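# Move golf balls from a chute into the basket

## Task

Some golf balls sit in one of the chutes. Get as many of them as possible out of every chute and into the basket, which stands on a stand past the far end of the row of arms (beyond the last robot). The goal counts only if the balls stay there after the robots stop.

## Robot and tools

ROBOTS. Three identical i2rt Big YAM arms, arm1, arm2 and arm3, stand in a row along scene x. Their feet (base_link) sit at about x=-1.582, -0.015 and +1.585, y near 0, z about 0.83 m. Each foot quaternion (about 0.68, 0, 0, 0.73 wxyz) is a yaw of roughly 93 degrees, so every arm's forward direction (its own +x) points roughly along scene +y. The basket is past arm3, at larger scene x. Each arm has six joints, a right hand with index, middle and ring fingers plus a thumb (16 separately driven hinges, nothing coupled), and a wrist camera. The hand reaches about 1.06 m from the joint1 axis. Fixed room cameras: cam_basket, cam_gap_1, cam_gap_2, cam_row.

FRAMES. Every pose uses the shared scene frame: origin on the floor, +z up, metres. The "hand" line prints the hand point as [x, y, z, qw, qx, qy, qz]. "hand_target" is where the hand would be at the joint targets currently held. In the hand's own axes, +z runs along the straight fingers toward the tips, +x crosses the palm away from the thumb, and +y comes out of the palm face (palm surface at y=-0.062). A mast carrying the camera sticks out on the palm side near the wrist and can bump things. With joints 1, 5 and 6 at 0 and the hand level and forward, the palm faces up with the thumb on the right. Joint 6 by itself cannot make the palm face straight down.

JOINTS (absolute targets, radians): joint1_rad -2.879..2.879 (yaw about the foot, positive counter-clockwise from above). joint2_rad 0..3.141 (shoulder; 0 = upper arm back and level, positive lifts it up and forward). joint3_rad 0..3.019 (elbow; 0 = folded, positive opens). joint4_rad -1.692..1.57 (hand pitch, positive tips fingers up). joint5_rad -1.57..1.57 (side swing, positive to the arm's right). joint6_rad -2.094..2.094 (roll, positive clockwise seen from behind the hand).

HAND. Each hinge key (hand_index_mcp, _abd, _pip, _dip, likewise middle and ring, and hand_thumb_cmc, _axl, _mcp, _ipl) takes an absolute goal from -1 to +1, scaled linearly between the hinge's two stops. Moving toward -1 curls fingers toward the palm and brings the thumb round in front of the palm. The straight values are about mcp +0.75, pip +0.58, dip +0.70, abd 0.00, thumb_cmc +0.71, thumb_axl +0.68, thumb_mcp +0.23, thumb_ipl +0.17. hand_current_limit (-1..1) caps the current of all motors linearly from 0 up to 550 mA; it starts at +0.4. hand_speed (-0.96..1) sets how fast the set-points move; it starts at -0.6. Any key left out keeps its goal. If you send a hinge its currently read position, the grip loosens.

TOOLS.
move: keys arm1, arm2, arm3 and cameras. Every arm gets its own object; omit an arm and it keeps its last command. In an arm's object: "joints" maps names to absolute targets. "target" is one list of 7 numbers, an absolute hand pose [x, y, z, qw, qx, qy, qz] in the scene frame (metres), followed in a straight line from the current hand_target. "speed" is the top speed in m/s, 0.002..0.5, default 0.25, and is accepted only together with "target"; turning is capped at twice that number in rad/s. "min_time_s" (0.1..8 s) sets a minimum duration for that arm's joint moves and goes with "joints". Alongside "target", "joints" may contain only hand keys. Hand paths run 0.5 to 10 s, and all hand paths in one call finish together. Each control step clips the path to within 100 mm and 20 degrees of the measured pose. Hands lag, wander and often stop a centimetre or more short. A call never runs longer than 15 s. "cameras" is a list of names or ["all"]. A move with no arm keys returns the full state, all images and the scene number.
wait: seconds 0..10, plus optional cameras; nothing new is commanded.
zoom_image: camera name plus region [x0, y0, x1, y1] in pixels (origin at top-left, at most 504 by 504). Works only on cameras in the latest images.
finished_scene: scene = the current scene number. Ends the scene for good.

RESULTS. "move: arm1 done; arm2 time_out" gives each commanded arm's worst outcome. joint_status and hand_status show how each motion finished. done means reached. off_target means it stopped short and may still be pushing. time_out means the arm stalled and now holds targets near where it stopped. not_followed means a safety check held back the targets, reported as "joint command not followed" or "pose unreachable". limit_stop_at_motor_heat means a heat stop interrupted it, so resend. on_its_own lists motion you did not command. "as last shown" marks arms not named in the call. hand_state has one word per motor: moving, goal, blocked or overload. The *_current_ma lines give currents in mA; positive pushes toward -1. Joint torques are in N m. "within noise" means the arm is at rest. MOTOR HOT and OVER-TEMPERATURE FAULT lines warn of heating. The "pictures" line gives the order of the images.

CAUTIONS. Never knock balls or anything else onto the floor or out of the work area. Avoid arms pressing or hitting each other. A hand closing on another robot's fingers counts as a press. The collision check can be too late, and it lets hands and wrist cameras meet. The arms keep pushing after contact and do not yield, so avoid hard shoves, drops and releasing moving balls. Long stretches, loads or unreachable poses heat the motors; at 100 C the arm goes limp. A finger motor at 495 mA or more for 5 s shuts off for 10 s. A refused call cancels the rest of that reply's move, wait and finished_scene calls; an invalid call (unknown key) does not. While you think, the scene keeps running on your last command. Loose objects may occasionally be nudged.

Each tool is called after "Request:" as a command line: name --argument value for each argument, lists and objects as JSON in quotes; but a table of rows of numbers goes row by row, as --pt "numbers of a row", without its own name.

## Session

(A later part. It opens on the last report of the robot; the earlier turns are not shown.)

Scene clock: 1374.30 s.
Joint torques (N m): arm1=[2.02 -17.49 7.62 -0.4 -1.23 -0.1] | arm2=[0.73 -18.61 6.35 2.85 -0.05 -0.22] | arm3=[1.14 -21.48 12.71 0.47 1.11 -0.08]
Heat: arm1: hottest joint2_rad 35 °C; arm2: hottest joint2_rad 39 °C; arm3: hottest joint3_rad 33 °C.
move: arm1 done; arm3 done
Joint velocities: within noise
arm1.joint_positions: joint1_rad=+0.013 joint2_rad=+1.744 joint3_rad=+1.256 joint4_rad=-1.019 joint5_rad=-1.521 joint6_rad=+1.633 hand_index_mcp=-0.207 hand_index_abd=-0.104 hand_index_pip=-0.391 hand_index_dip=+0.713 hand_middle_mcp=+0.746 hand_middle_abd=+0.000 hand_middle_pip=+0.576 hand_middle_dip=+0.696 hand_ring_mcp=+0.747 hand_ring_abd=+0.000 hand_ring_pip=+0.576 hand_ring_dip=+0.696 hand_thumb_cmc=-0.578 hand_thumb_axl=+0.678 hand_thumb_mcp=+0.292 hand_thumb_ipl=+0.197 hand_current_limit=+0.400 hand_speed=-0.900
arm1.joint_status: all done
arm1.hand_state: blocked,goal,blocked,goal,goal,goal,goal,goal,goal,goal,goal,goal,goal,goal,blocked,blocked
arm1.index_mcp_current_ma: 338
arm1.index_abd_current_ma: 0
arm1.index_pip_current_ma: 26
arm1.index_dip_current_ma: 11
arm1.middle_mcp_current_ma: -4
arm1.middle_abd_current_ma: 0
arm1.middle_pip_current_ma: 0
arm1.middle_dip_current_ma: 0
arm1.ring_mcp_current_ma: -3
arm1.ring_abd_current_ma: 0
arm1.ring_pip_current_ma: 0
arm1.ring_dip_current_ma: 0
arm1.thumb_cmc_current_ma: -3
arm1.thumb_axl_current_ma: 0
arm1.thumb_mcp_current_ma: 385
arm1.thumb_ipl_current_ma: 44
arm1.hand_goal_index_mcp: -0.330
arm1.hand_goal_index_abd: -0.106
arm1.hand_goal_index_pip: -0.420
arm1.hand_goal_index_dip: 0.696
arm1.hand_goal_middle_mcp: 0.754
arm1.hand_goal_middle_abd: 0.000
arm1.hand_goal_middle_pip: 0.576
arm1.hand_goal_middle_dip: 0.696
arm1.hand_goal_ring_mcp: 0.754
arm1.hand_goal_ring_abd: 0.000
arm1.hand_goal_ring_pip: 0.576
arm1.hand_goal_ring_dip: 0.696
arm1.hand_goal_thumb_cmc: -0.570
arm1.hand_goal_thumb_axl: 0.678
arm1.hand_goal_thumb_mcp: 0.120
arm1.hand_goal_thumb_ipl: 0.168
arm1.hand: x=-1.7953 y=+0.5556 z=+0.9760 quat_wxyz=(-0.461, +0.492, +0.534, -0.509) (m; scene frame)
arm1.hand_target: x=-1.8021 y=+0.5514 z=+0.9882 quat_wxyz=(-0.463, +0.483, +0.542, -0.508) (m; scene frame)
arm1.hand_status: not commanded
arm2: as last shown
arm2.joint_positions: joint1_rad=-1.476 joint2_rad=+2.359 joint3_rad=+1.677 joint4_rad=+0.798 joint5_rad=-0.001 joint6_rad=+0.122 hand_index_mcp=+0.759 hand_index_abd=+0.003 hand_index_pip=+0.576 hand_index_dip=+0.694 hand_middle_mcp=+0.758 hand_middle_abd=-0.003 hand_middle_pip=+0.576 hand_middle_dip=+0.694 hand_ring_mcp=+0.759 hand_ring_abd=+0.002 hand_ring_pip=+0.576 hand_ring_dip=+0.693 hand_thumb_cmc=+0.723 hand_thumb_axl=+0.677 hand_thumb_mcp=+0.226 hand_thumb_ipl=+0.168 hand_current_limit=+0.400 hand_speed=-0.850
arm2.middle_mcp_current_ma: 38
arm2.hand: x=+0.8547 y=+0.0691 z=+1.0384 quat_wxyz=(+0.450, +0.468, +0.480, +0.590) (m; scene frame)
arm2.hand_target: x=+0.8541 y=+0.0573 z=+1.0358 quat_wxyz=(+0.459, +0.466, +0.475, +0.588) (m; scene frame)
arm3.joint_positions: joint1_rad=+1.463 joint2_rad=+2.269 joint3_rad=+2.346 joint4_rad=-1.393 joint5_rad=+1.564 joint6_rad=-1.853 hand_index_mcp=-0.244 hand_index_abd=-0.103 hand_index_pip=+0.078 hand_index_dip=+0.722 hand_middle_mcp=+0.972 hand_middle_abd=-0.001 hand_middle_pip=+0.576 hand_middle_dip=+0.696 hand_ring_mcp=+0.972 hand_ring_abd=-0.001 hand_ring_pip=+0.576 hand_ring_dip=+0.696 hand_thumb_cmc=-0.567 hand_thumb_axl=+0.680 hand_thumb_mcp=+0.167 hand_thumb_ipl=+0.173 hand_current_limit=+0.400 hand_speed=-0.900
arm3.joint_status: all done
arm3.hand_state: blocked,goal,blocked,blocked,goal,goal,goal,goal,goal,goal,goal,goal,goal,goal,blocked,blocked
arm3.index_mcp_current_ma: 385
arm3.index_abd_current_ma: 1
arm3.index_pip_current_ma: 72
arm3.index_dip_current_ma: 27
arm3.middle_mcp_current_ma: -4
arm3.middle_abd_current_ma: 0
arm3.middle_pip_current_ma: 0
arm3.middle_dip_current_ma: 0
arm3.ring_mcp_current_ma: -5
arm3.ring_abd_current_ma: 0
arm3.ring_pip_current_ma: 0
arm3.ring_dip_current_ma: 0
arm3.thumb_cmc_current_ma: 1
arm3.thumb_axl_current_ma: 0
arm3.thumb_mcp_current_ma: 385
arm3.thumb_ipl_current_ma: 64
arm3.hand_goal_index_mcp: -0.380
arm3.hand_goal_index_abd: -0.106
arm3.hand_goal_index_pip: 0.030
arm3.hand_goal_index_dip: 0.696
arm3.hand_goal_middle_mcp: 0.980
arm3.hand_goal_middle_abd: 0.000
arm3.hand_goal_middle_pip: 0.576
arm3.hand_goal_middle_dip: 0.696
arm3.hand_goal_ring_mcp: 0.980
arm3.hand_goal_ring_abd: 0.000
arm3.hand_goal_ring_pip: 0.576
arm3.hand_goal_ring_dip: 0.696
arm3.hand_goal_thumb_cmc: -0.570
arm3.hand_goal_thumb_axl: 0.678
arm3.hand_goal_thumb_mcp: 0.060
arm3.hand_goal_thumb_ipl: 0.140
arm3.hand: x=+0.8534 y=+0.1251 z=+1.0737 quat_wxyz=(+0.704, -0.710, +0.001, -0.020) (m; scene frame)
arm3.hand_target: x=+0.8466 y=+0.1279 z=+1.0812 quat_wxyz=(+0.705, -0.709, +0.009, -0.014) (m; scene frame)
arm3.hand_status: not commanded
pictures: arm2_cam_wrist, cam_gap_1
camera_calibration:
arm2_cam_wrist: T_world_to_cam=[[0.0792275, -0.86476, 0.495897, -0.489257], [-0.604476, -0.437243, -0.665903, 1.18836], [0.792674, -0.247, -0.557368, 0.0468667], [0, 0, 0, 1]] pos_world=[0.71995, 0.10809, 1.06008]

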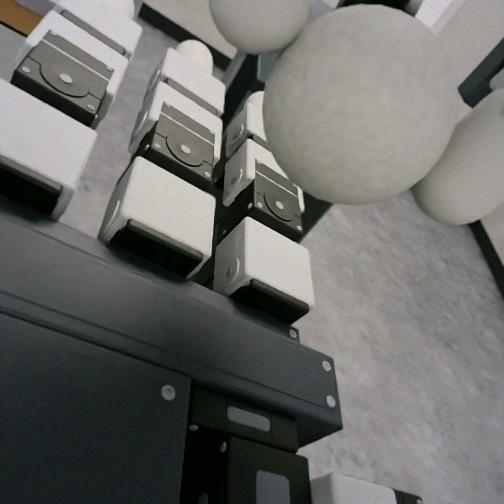

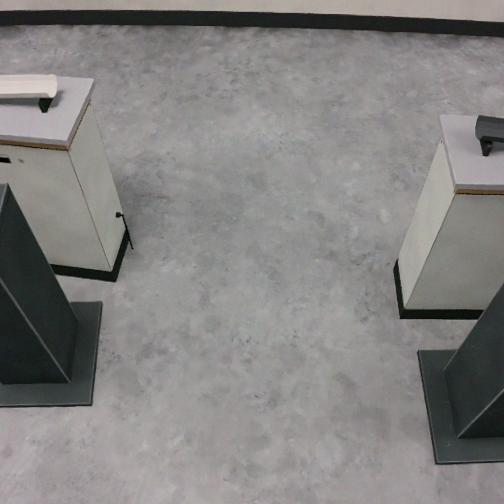

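Request:
move --arm1 '{"joints":{"joint2_rad":1.2,"joint3_rad":1.25,"joint4_rad":-1.6},"min_time_s":4}' --arm2 '{"joints":{"hand_speed":-0.6,"hand_index_mcp":-0.342,"hand_index_pip":-0.882,"hand_index_dip":0.406,"hand_ring_mcp":-0.342,"hand_ring_pip":-0.882,"hand_ring_dip":0.406,"hand_middle_mcp":0.411,"hand_middle_pip":-0.08,"hand_middle_dip":0.696}}' --arm3 '{"joints":{"joint2_rad":1.9,"joint3_rad":2.25,"joint4_rad":-1.65},"min_time_s":4}' --cameras '["cam_row","arm1_cam_wrist"]'

Request:
move --arm1 '{"joints":{"joint1_rad":-0.8,"joint2_rad":1.3,"joint3_rad":1.65,"joint4_rad":-1.6,"joint5_rad":-0.4,"joint6_rad":0.5},"min_time_s":6}' --arm2 '{"joints":{"joint1_rad":-1.45,"joint2_rad":1.7,"joint3_rad":1.75,"joint4_rad":0.2,"joint5_rad":0,"joint6_rad":0.12},"min_time_s":5}' --arm3 '{"joints":{"joint1_rad":0,"joint3_rad":2.28,"joint4_rad":-1.68},"min_time_s":5}' --cameras '["cam_row","cam_gap_1"]'

Scene clock: 1382.13 s.
Joint torques (N m): arm1=[2.08 -9.58 8.77 -0.49 -1.24 -0.09] | arm2=[1.38 -17.55 6.22 2.11 -0.16 -0.17] | arm3=[1.08 -20.78 8.14 0.44 1.09 -0.09]
Heat: arm1: hottest joint2_rad 35 °C; arm2: hottest joint2_rad 38 °C; arm3: hottest joint3_rad 33 °C.
move: arm1 done; arm2 done; arm3 done
Joint velocities: within noise
arm1.joint_positions: joint1_rad=+0.013 joint2_rad=+1.214 joint3_rad=+1.246 joint4_rad=-1.589 joint5_rad=-1.521 joint6_rad=+1.633 hand_index_mcp=-0.207 hand_index_abd=-0.104 hand_index_pip=-0.391 hand_index_dip=+0.713 hand_middle_mcp=+0.746 hand_middle_abd=+0.000 hand_middle_pip=+0.576 hand_middle_dip=+0.696 hand_ring_mcp=+0.747 hand_ring_abd=+0.000 hand_ring_pip=+0.576 hand_ring_dip=+0.696 hand_thumb_cmc=-0.578 hand_thumb_axl=+0.678 hand_thumb_mcp=+0.292 hand_thumb_ipl=+0.197 hand_current_limit=+0.400 hand_speed=-0.900
arm1.joint_status: all done
arm1.hand_state: blocked,goal,blocked,goal,goal,goal,goal,goal,goal,goal,goal,goal,goal,goal,blocked,blocked
arm1.index_mcp_current_ma: 338
arm1.index_abd_current_ma: 0
arm1.index_pip_current_ma: 26
arm1.index_dip_current_ma: 11
arm1.middle_mcp_current_ma: -4
arm1.middle_abd_current_ma: 0
arm1.middle_pip_current_ma: 0
arm1.middle_dip_current_ma: 0
arm1.ring_mcp_current_ma: -3
arm1.ring_abd_current_ma: 0
arm1.ring_pip_current_ma: 0
arm1.ring_dip_current_ma: 0
arm1.thumb_cmc_current_ma: -3
arm1.thumb_axl_current_ma: 0
arm1.thumb_mcp_current_ma: 385
arm1.thumb_ipl_current_ma: 44
arm1.hand_goal_index_mcp: -0.330
arm1.hand_goal_index_abd: -0.106
arm1.hand_goal_index_pip: -0.420
arm1.hand_goal_index_dip: 0.696
arm1.hand_goal_middle_mcp: 0.754
arm1.hand_goal_middle_abd: 0.000
arm1.hand_goal_middle_pip: 0.576
arm1.hand_goal_middle_dip: 0.696
arm1.hand_goal_ring_mcp: 0.754
arm1.hand_goal_ring_abd: 0.000
arm1.hand_goal_ring_pip: 0.576
arm1.hand_goal_ring_dip: 0.696
arm1.hand_goal_thumb_cmc: -0.570
arm1.hand_goal_thumb_axl: 0.678
arm1.hand_goal_thumb_mcp: 0.120
arm1.hand_goal_thumb_ipl: 0.168
arm1.hand: x=-1.7817 y=+0.3936 z=+1.1877 quat_wxyz=(-0.448, +0.505, +0.523, -0.521) (m; scene frame)
arm1.hand_target: x=-1.7856 y=+0.3866 z=+1.1933 quat_wxyz=(-0.447, +0.498, +0.529, -0.522) (m; scene frame)
arm1.hand_status: not commanded
arm2.joint_positions: joint1_rad=-1.483 joint2_rad=+2.352 joint3_rad=+1.679 joint4_rad=+0.814 joint5_rad=+0.002 joint6_rad=+0.117 hand_index_mcp=-0.340 hand_index_abd=+0.003 hand_index_pip=-0.882 hand_index_dip=+0.408 hand_middle_mcp=+0.430 hand_middle_abd=-0.003 hand_middle_pip=-0.075 hand_middle_dip=+0.694 hand_ring_mcp=-0.340 hand_ring_abd=+0.003 hand_ring_pip=-0.882 hand_ring_dip=+0.409 hand_thumb_cmc=+0.723 hand_thumb_axl=+0.677 hand_thumb_mcp=+0.226 hand_thumb_ipl=+0.168 hand_current_limit=+0.400 hand_speed=-0.600
arm2.joint_status: all done
arm2.hand_state: goal,goal,goal,goal,goal,goal,goal,goal,goal,goal,goal,goal,goal,goal,goal,goal
arm2.index_mcp_current_ma: 9
arm2.index_abd_current_ma: 13
arm2.index_pip_current_ma: 1
arm2.index_dip_current_ma: 10
arm2.middle_mcp_current_ma: 86
arm2.middle_abd_current_ma: -10
arm2.middle_pip_current_ma: 20
arm2.middle_dip_current_ma: -9
arm2.ring_mcp_current_ma: 9
arm2.ring_abd_current_ma: 13
arm2.ring_pip_current_ma: 1
arm2.ring_dip_current_ma: 12
arm2.thumb_cmc_current_ma: 40
arm2.thumb_axl_current_ma: -4
arm2.thumb_mcp_current_ma: -2
arm2.thumb_ipl_current_ma: -2
arm2.hand_goal_index_mcp: -0.342
arm2.hand_goal_index_abd: 0.000
arm2.hand_goal_index_pip: -0.882
arm2.hand_goal_index_dip: 0.406
arm2.hand_goal_middle_mcp: 0.412
arm2.hand_goal_middle_abd: 0.000
arm2.hand_goal_middle_pip: -0.080
arm2.hand_goal_middle_dip: 0.696
arm2.hand_goal_ring_mcp: -0.342
arm2.hand_goal_ring_abd: 0.000
arm2.hand_goal_ring_pip: -0.882
arm2.hand_goal_ring_dip: 0.406
arm2.hand_goal_thumb_cmc: 0.714
arm2.hand_goal_thumb_axl: 0.678
arm2.hand_goal_thumb_mcp: 0.226
arm2.hand_goal_thumb_ipl: 0.168
arm2.hand: x=+0.8533 y=+0.0628 z=+1.0498 quat_wxyz=(+0.459, +0.463, +0.472, +0.593) (m; scene frame)
arm2.hand_target: x=+0.8541 y=+0.0572 z=+1.0358 quat_wxyz=(+0.459, +0.467, +0.475, +0.588) (m; scene frame)
arm2.hand_status: not commanded
arm3.joint_positions: joint1_rad=+1.464 joint2_rad=+1.926 joint3_rad=+2.251 joint4_rad=-1.642 joint5_rad=+1.564 joint6_rad=-1.853 hand_index_mcp=-0.246 hand_index_abd=-0.107 hand_index_pip=+0.087 hand_index_dip=+0.727 hand_middle_mcp=+0.972 hand_middle_abd=-0.001 hand_middle_pip=+0.576 hand_middle_dip=+0.696 hand_ring_mcp=+0.971 hand_ring_abd=-0.001 hand_ring_pip=+0.576 hand_ring_dip=+0.696 hand_thumb_cmc=-0.566 hand_thumb_axl=+0.680 hand_thumb_mcp=+0.159 hand_thumb_ipl=+0.173 hand_current_limit=+0.400 hand_speed=-0.900
arm3.joint_status: all done
arm3.hand_state: blocked,goal,blocked,blocked,goal,goal,goal,goal,goal,goal,goal,goal,goal,goal,blocked,blocked
arm3.index_mcp_current_ma: 385
arm3.index_abd_current_ma: 0
arm3.index_pip_current_ma: 95
arm3.index_dip_current_ma: 36
arm3.middle_mcp_current_ma: -4
arm3.middle_abd_current_ma: 0
arm3.middle_pip_current_ma: 0
arm3.middle_dip_current_ma: 0
arm3.ring_mcp_current_ma: -5
arm3.ring_abd_current_ma: 0
arm3.ring_pip_current_ma: 0
arm3.ring_dip_current_ma: 0
arm3.thumb_cmc_current_ma: 1
arm3.thumb_axl_current_ma: 1
arm3.thumb_mcp_current_ma: 346
arm3.thumb_ipl_current_ma: 64
arm3.hand_goal_index_mcp: -0.380
arm3.hand_goal_index_abd: -0.106
arm3.hand_goal_index_pip: 0.030
arm3.hand_goal_index_dip: 0.696
arm3.hand_goal_middle_mcp: 0.980
arm3.hand_goal_middle_abd: 0.000
arm3.hand_goal_middle_pip: 0.576
arm3.hand_goal_middle_dip: 0.696
arm3.hand_goal_ring_mcp: 0.980
arm3.hand_goal_ring_abd: 0.000
arm3.hand_goal_ring_pip: 0.576
arm3.hand_goal_ring_dip: 0.696
arm3.hand_goal_thumb_cmc: -0.570
arm3.hand_goal_thumb_axl: 0.678
arm3.hand_goal_thumb_mcp: 0.060
arm3.hand_goal_thumb_ipl: 0.140
arm3.hand: x=+0.9726 y=+0.1210 z=+1.2518 quat_wxyz=(+0.705, -0.709, +0.000, -0.019) (m; scene frame)
arm3.hand_target: x=+0.9830 y=+0.1233 z=+1.2661 quat_wxyz=(+0.705, -0.709, +0.005, -0.017) (m; scene frame)
arm3.hand_status: not commanded
pictures: arm1_cam_wrist, cam_row
camera_calibration:
arm1_cam_wrist: T_world_to_cam=[[0.0474735, -0.802822, -0.594326, 1.14486], [0.750001, -0.364332, 0.552052, 0.77587], [-0.659731, -0.471953, 0.584821, -1.56153], [0, 0, 0, 1]] pos_world=[-1.66644, 0.464821, 1.16531]

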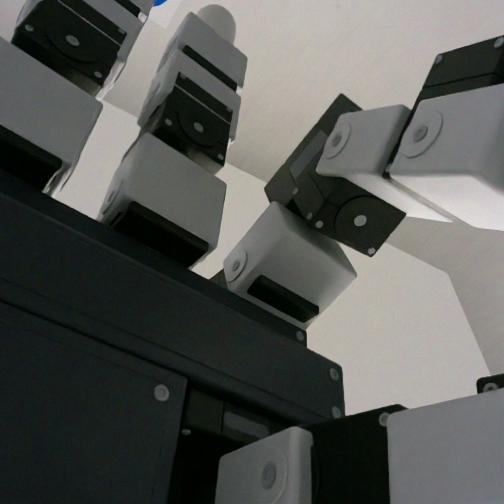

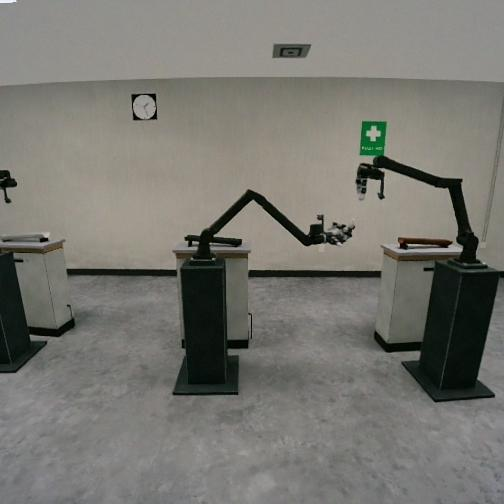

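Scene clock: 1388.77 s.
Joint torques (N m): arm1=[0.03 -9.29 13.67 0.36 -0.22 -0.28] | arm2=[3.37 -16.62 12.44 1.66 -0.17 -0.11] | arm3=[1.32 -20.72 10.35 0.4 1.1 -0.09]
Heat: arm1: hottest joint2_rad 35 °C; arm2: hottest joint2_rad 38 °C; arm3: hottest joint2_rad 33 °C.
move: arm1 done; arm2 done; arm3 done
Joint velocities: within noise
arm1.joint_positions: joint1_rad=-0.786 joint2_rad=+1.292 joint3_rad=+1.590 joint4_rad=-1.589 joint5_rad=-0.403 joint6_rad=+0.513 hand_index_mcp=-0.207 hand_index_abd=-0.101 hand_index_pip=-0.390 hand_index_dip=+0.714 hand_middle_mcp=+0.750 hand_middle_abd=+0.000 hand_middle_pip=+0.576 hand_middle_dip=+0.696 hand_ring_mcp=+0.750 hand_ring_abd=+0.000 hand_ring_pip=+0.576 hand_ring_dip=+0.696 hand_thumb_cmc=-0.578 hand_thumb_axl=+0.678 hand_thumb_mcp=+0.290 hand_thumb_ipl=+0.197 hand_current_limit=+0.400 hand_speed=-0.900
arm1.joint_status: all done
arm1.hand_state: blocked,goal,blocked,goal,goal,goal,goal,goal,goal,goal,goal,goal,goal,goal,blocked,blocked
arm1.index_mcp_current_ma: 338
arm1.index_abd_current_ma: 1
arm1.index_pip_current_ma: 29
arm1.index_dip_current_ma: 12
arm1.middle_mcp_current_ma: -1
arm1.middle_abd_current_ma: 0
arm1.middle_pip_current_ma: 0
arm1.middle_dip_current_ma: 0
arm1.ring_mcp_current_ma: -1
arm1.ring_abd_current_ma: 0
arm1.ring_pip_current_ma: 0
arm1.ring_dip_current_ma: 0
arm1.thumb_cmc_current_ma: -3
arm1.thumb_axl_current_ma: 0
arm1.thumb_mcp_current_ma: 385
arm1.thumb_ipl_current_ma: 44
arm1.hand_goal_index_mcp: -0.330
arm1.hand_goal_index_abd: -0.106
arm1.hand_goal_index_pip: -0.420
arm1.hand_goal_index_dip: 0.696
arm1.hand_goal_middle_mcp: 0.754
arm1.hand_goal_middle_abd: 0.000
arm1.hand_goal_middle_pip: 0.576
arm1.hand_goal_middle_dip: 0.696
arm1.hand_goal_ring_mcp: 0.754
arm1.hand_goal_ring_abd: 0.000
arm1.hand_goal_ring_pip: 0.576
arm1.hand_goal_ring_dip: 0.696
arm1.hand_goal_thumb_cmc: -0.570
arm1.hand_goal_thumb_axl: 0.678
arm1.hand_goal_thumb_mcp: 0.120
arm1.hand_goal_thumb_ipl: 0.168
arm1.hand: x=-1.2823 y=+0.4736 z=+1.2309 quat_wxyz=(-0.178, +0.533, +0.813, +0.154) (m; scene frame)
arm1.hand_target: x=-1.2729 y=+0.4747 z=+1.2561 quat_wxyz=(-0.172, +0.529, +0.812, +0.176) (m; scene frame)
arm1.hand_status: not commanded
arm2.joint_positions: joint1_rad=-1.464 joint2_rad=+1.732 joint3_rad=+1.687 joint4_rad=+0.204 joint5_rad=+0.002 joint6_rad=+0.117 hand_index_mcp=-0.340 hand_index_abd=+0.003 hand_index_pip=-0.882 hand_index_dip=+0.408 hand_middle_mcp=+0.430 hand_middle_abd=-0.003 hand_middle_pip=-0.075 hand_middle_dip=+0.694 hand_ring_mcp=-0.340 hand_ring_abd=+0.003 hand_ring_pip=-0.882 hand_ring_dip=+0.409 hand_thumb_cmc=+0.723 hand_thumb_axl=+0.677 hand_thumb_mcp=+0.226 hand_thumb_ipl=+0.168 hand_current_limit=+0.400 hand_speed=-0.600
arm2.joint_status: all done
arm2.hand_state: goal,goal,goal,goal,goal,goal,goal,goal,goal,goal,goal,goal,goal,goal,goal,goal
arm2.index_mcp_current_ma: 9
arm2.index_abd_current_ma: 13
arm2.index_pip_current_ma: 1
arm2.index_dip_current_ma: 10
arm2.middle_mcp_current_ma: 86
arm2.middle_abd_current_ma: -10
arm2.middle_pip_current_ma: 20
arm2.middle_dip_current_ma: -9
arm2.ring_mcp_current_ma: 9
arm2.ring_abd_current_ma: 13
arm2.ring_pip_current_ma: 0
arm2.ring_dip_current_ma: 12
arm2.thumb_cmc_current_ma: 40
arm2.thumb_axl_current_ma: -4
arm2.thumb_mcp_current_ma: -2
arm2.thumb_ipl_current_ma: -2
arm2.hand_goal_index_mcp: -0.342
arm2.hand_goal_index_abd: 0.000
arm2.hand_goal_index_pip: -0.882
arm2.hand_goal_index_dip: 0.406
arm2.hand_goal_middle_mcp: 0.412
arm2.hand_goal_middle_abd: 0.000
arm2.hand_goal_middle_pip: -0.080
arm2.hand_goal_middle_dip: 0.696
arm2.hand_goal_ring_mcp: -0.342
arm2.hand_goal_ring_abd: 0.000
arm2.hand_goal_ring_pip: -0.882
arm2.hand_goal_ring_dip: 0.406
arm2.hand_goal_thumb_cmc: 0.714
arm2.hand_goal_thumb_axl: 0.678
arm2.hand_goal_thumb_mcp: 0.226
arm2.hand_goal_thumb_ipl: 0.168
arm2.hand: x=+0.7516 y=+0.0635 z=+1.4187 quat_wxyz=(+0.457, +0.453, +0.471, +0.603) (m; scene frame)
arm2.hand_target: x=+0.7281 y=+0.0704 z=+1.4795 quat_wxyz=(+0.469, +0.426, +0.449, +0.630) (m; scene frame)
arm2.hand_status: not commanded
arm3.joint_positions: joint1_rad=+0.000 joint2_rad=+1.926 joint3_rad=+2.251 joint4_rad=-1.673 joint5_rad=+1.564 joint6_rad=-1.853 hand_index_mcp=-0.246 hand_index_abd=-0.107 hand_index_pip=+0.087 hand_index_dip=+0.727 hand_middle_mcp=+0.972 hand_middle_abd=-0.001 hand_middle_pip=+0.576 hand_middle_dip=+0.696 hand_ring_mcp=+0.971 hand_ring_abd=-0.001 hand_ring_pip=+0.576 hand_ring_dip=+0.696 hand_thumb_cmc=-0.566 hand_thumb_axl=+0.680 hand_thumb_mcp=+0.159 hand_thumb_ipl=+0.173 hand_current_limit=+0.400 hand_speed=-0.900
arm3.joint_status: all done
arm3.hand_state: blocked,goal,blocked,blocked,goal,goal,goal,goal,goal,goal,goal,goal,goal,goal,blocked,blocked
arm3.index_mcp_current_ma: 385
arm3.index_abd_current_ma: 0
arm3.index_pip_current_ma: 96
arm3.index_dip_current_ma: 36
arm3.middle_mcp_current_ma: -4
arm3.middle_abd_current_ma: 0
arm3.middle_pip_current_ma: 0
arm3.middle_dip_current_ma: 0
arm3.ring_mcp_current_ma: -5
arm3.ring_abd_current_ma: 0
arm3.ring_pip_current_ma: 0
arm3.ring_dip_current_ma: 0
arm3.thumb_cmc_current_ma: 1
arm3.thumb_axl_current_ma: 1
arm3.thumb_mcp_current_ma: 346
arm3.thumb_ipl_current_ma: 64
arm3.hand_goal_index_mcp: -0.380
arm3.hand_goal_index_abd: -0.106
arm3.hand_goal_index_pip: 0.030
arm3.hand_goal_index_dip: 0.696
arm3.hand_goal_middle_mcp: 0.980
arm3.hand_goal_middle_abd: 0.000
arm3.hand_goal_middle_pip: 0.576
arm3.hand_goal_middle_dip: 0.696
arm3.hand_goal_ring_mcp: 0.980
arm3.hand_goal_ring_abd: 0.000
arm3.hand_goal_ring_pip: 0.576
arm3.hand_goal_ring_dip: 0.696
arm3.hand_goal_thumb_cmc: -0.570
arm3.hand_goal_thumb_axl: 0.678
arm3.hand_goal_thumb_mcp: 0.060
arm3.hand_goal_thumb_ipl: 0.140
arm3.hand: x=+1.7109 y=+0.5542 z=+1.2500 quat_wxyz=(+0.503, -0.535, +0.466, -0.493) (m; scene frame)
arm3.hand_target: x=+1.7119 y=+0.5453 z=+1.2762 quat_wxyz=(+0.513, -0.525, +0.477, -0.483) (m; scene frame)
arm3.hand_status: not commanded
pictures: cam_gap_1, cam_row

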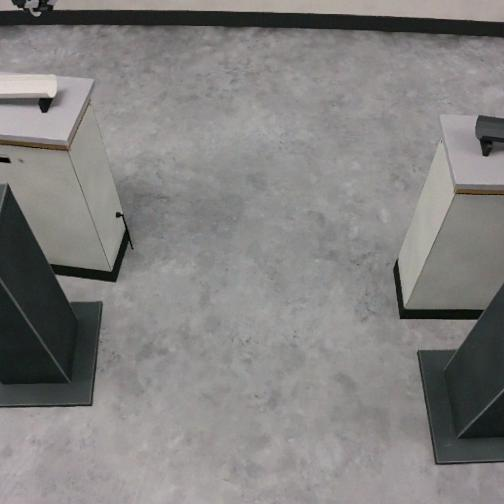

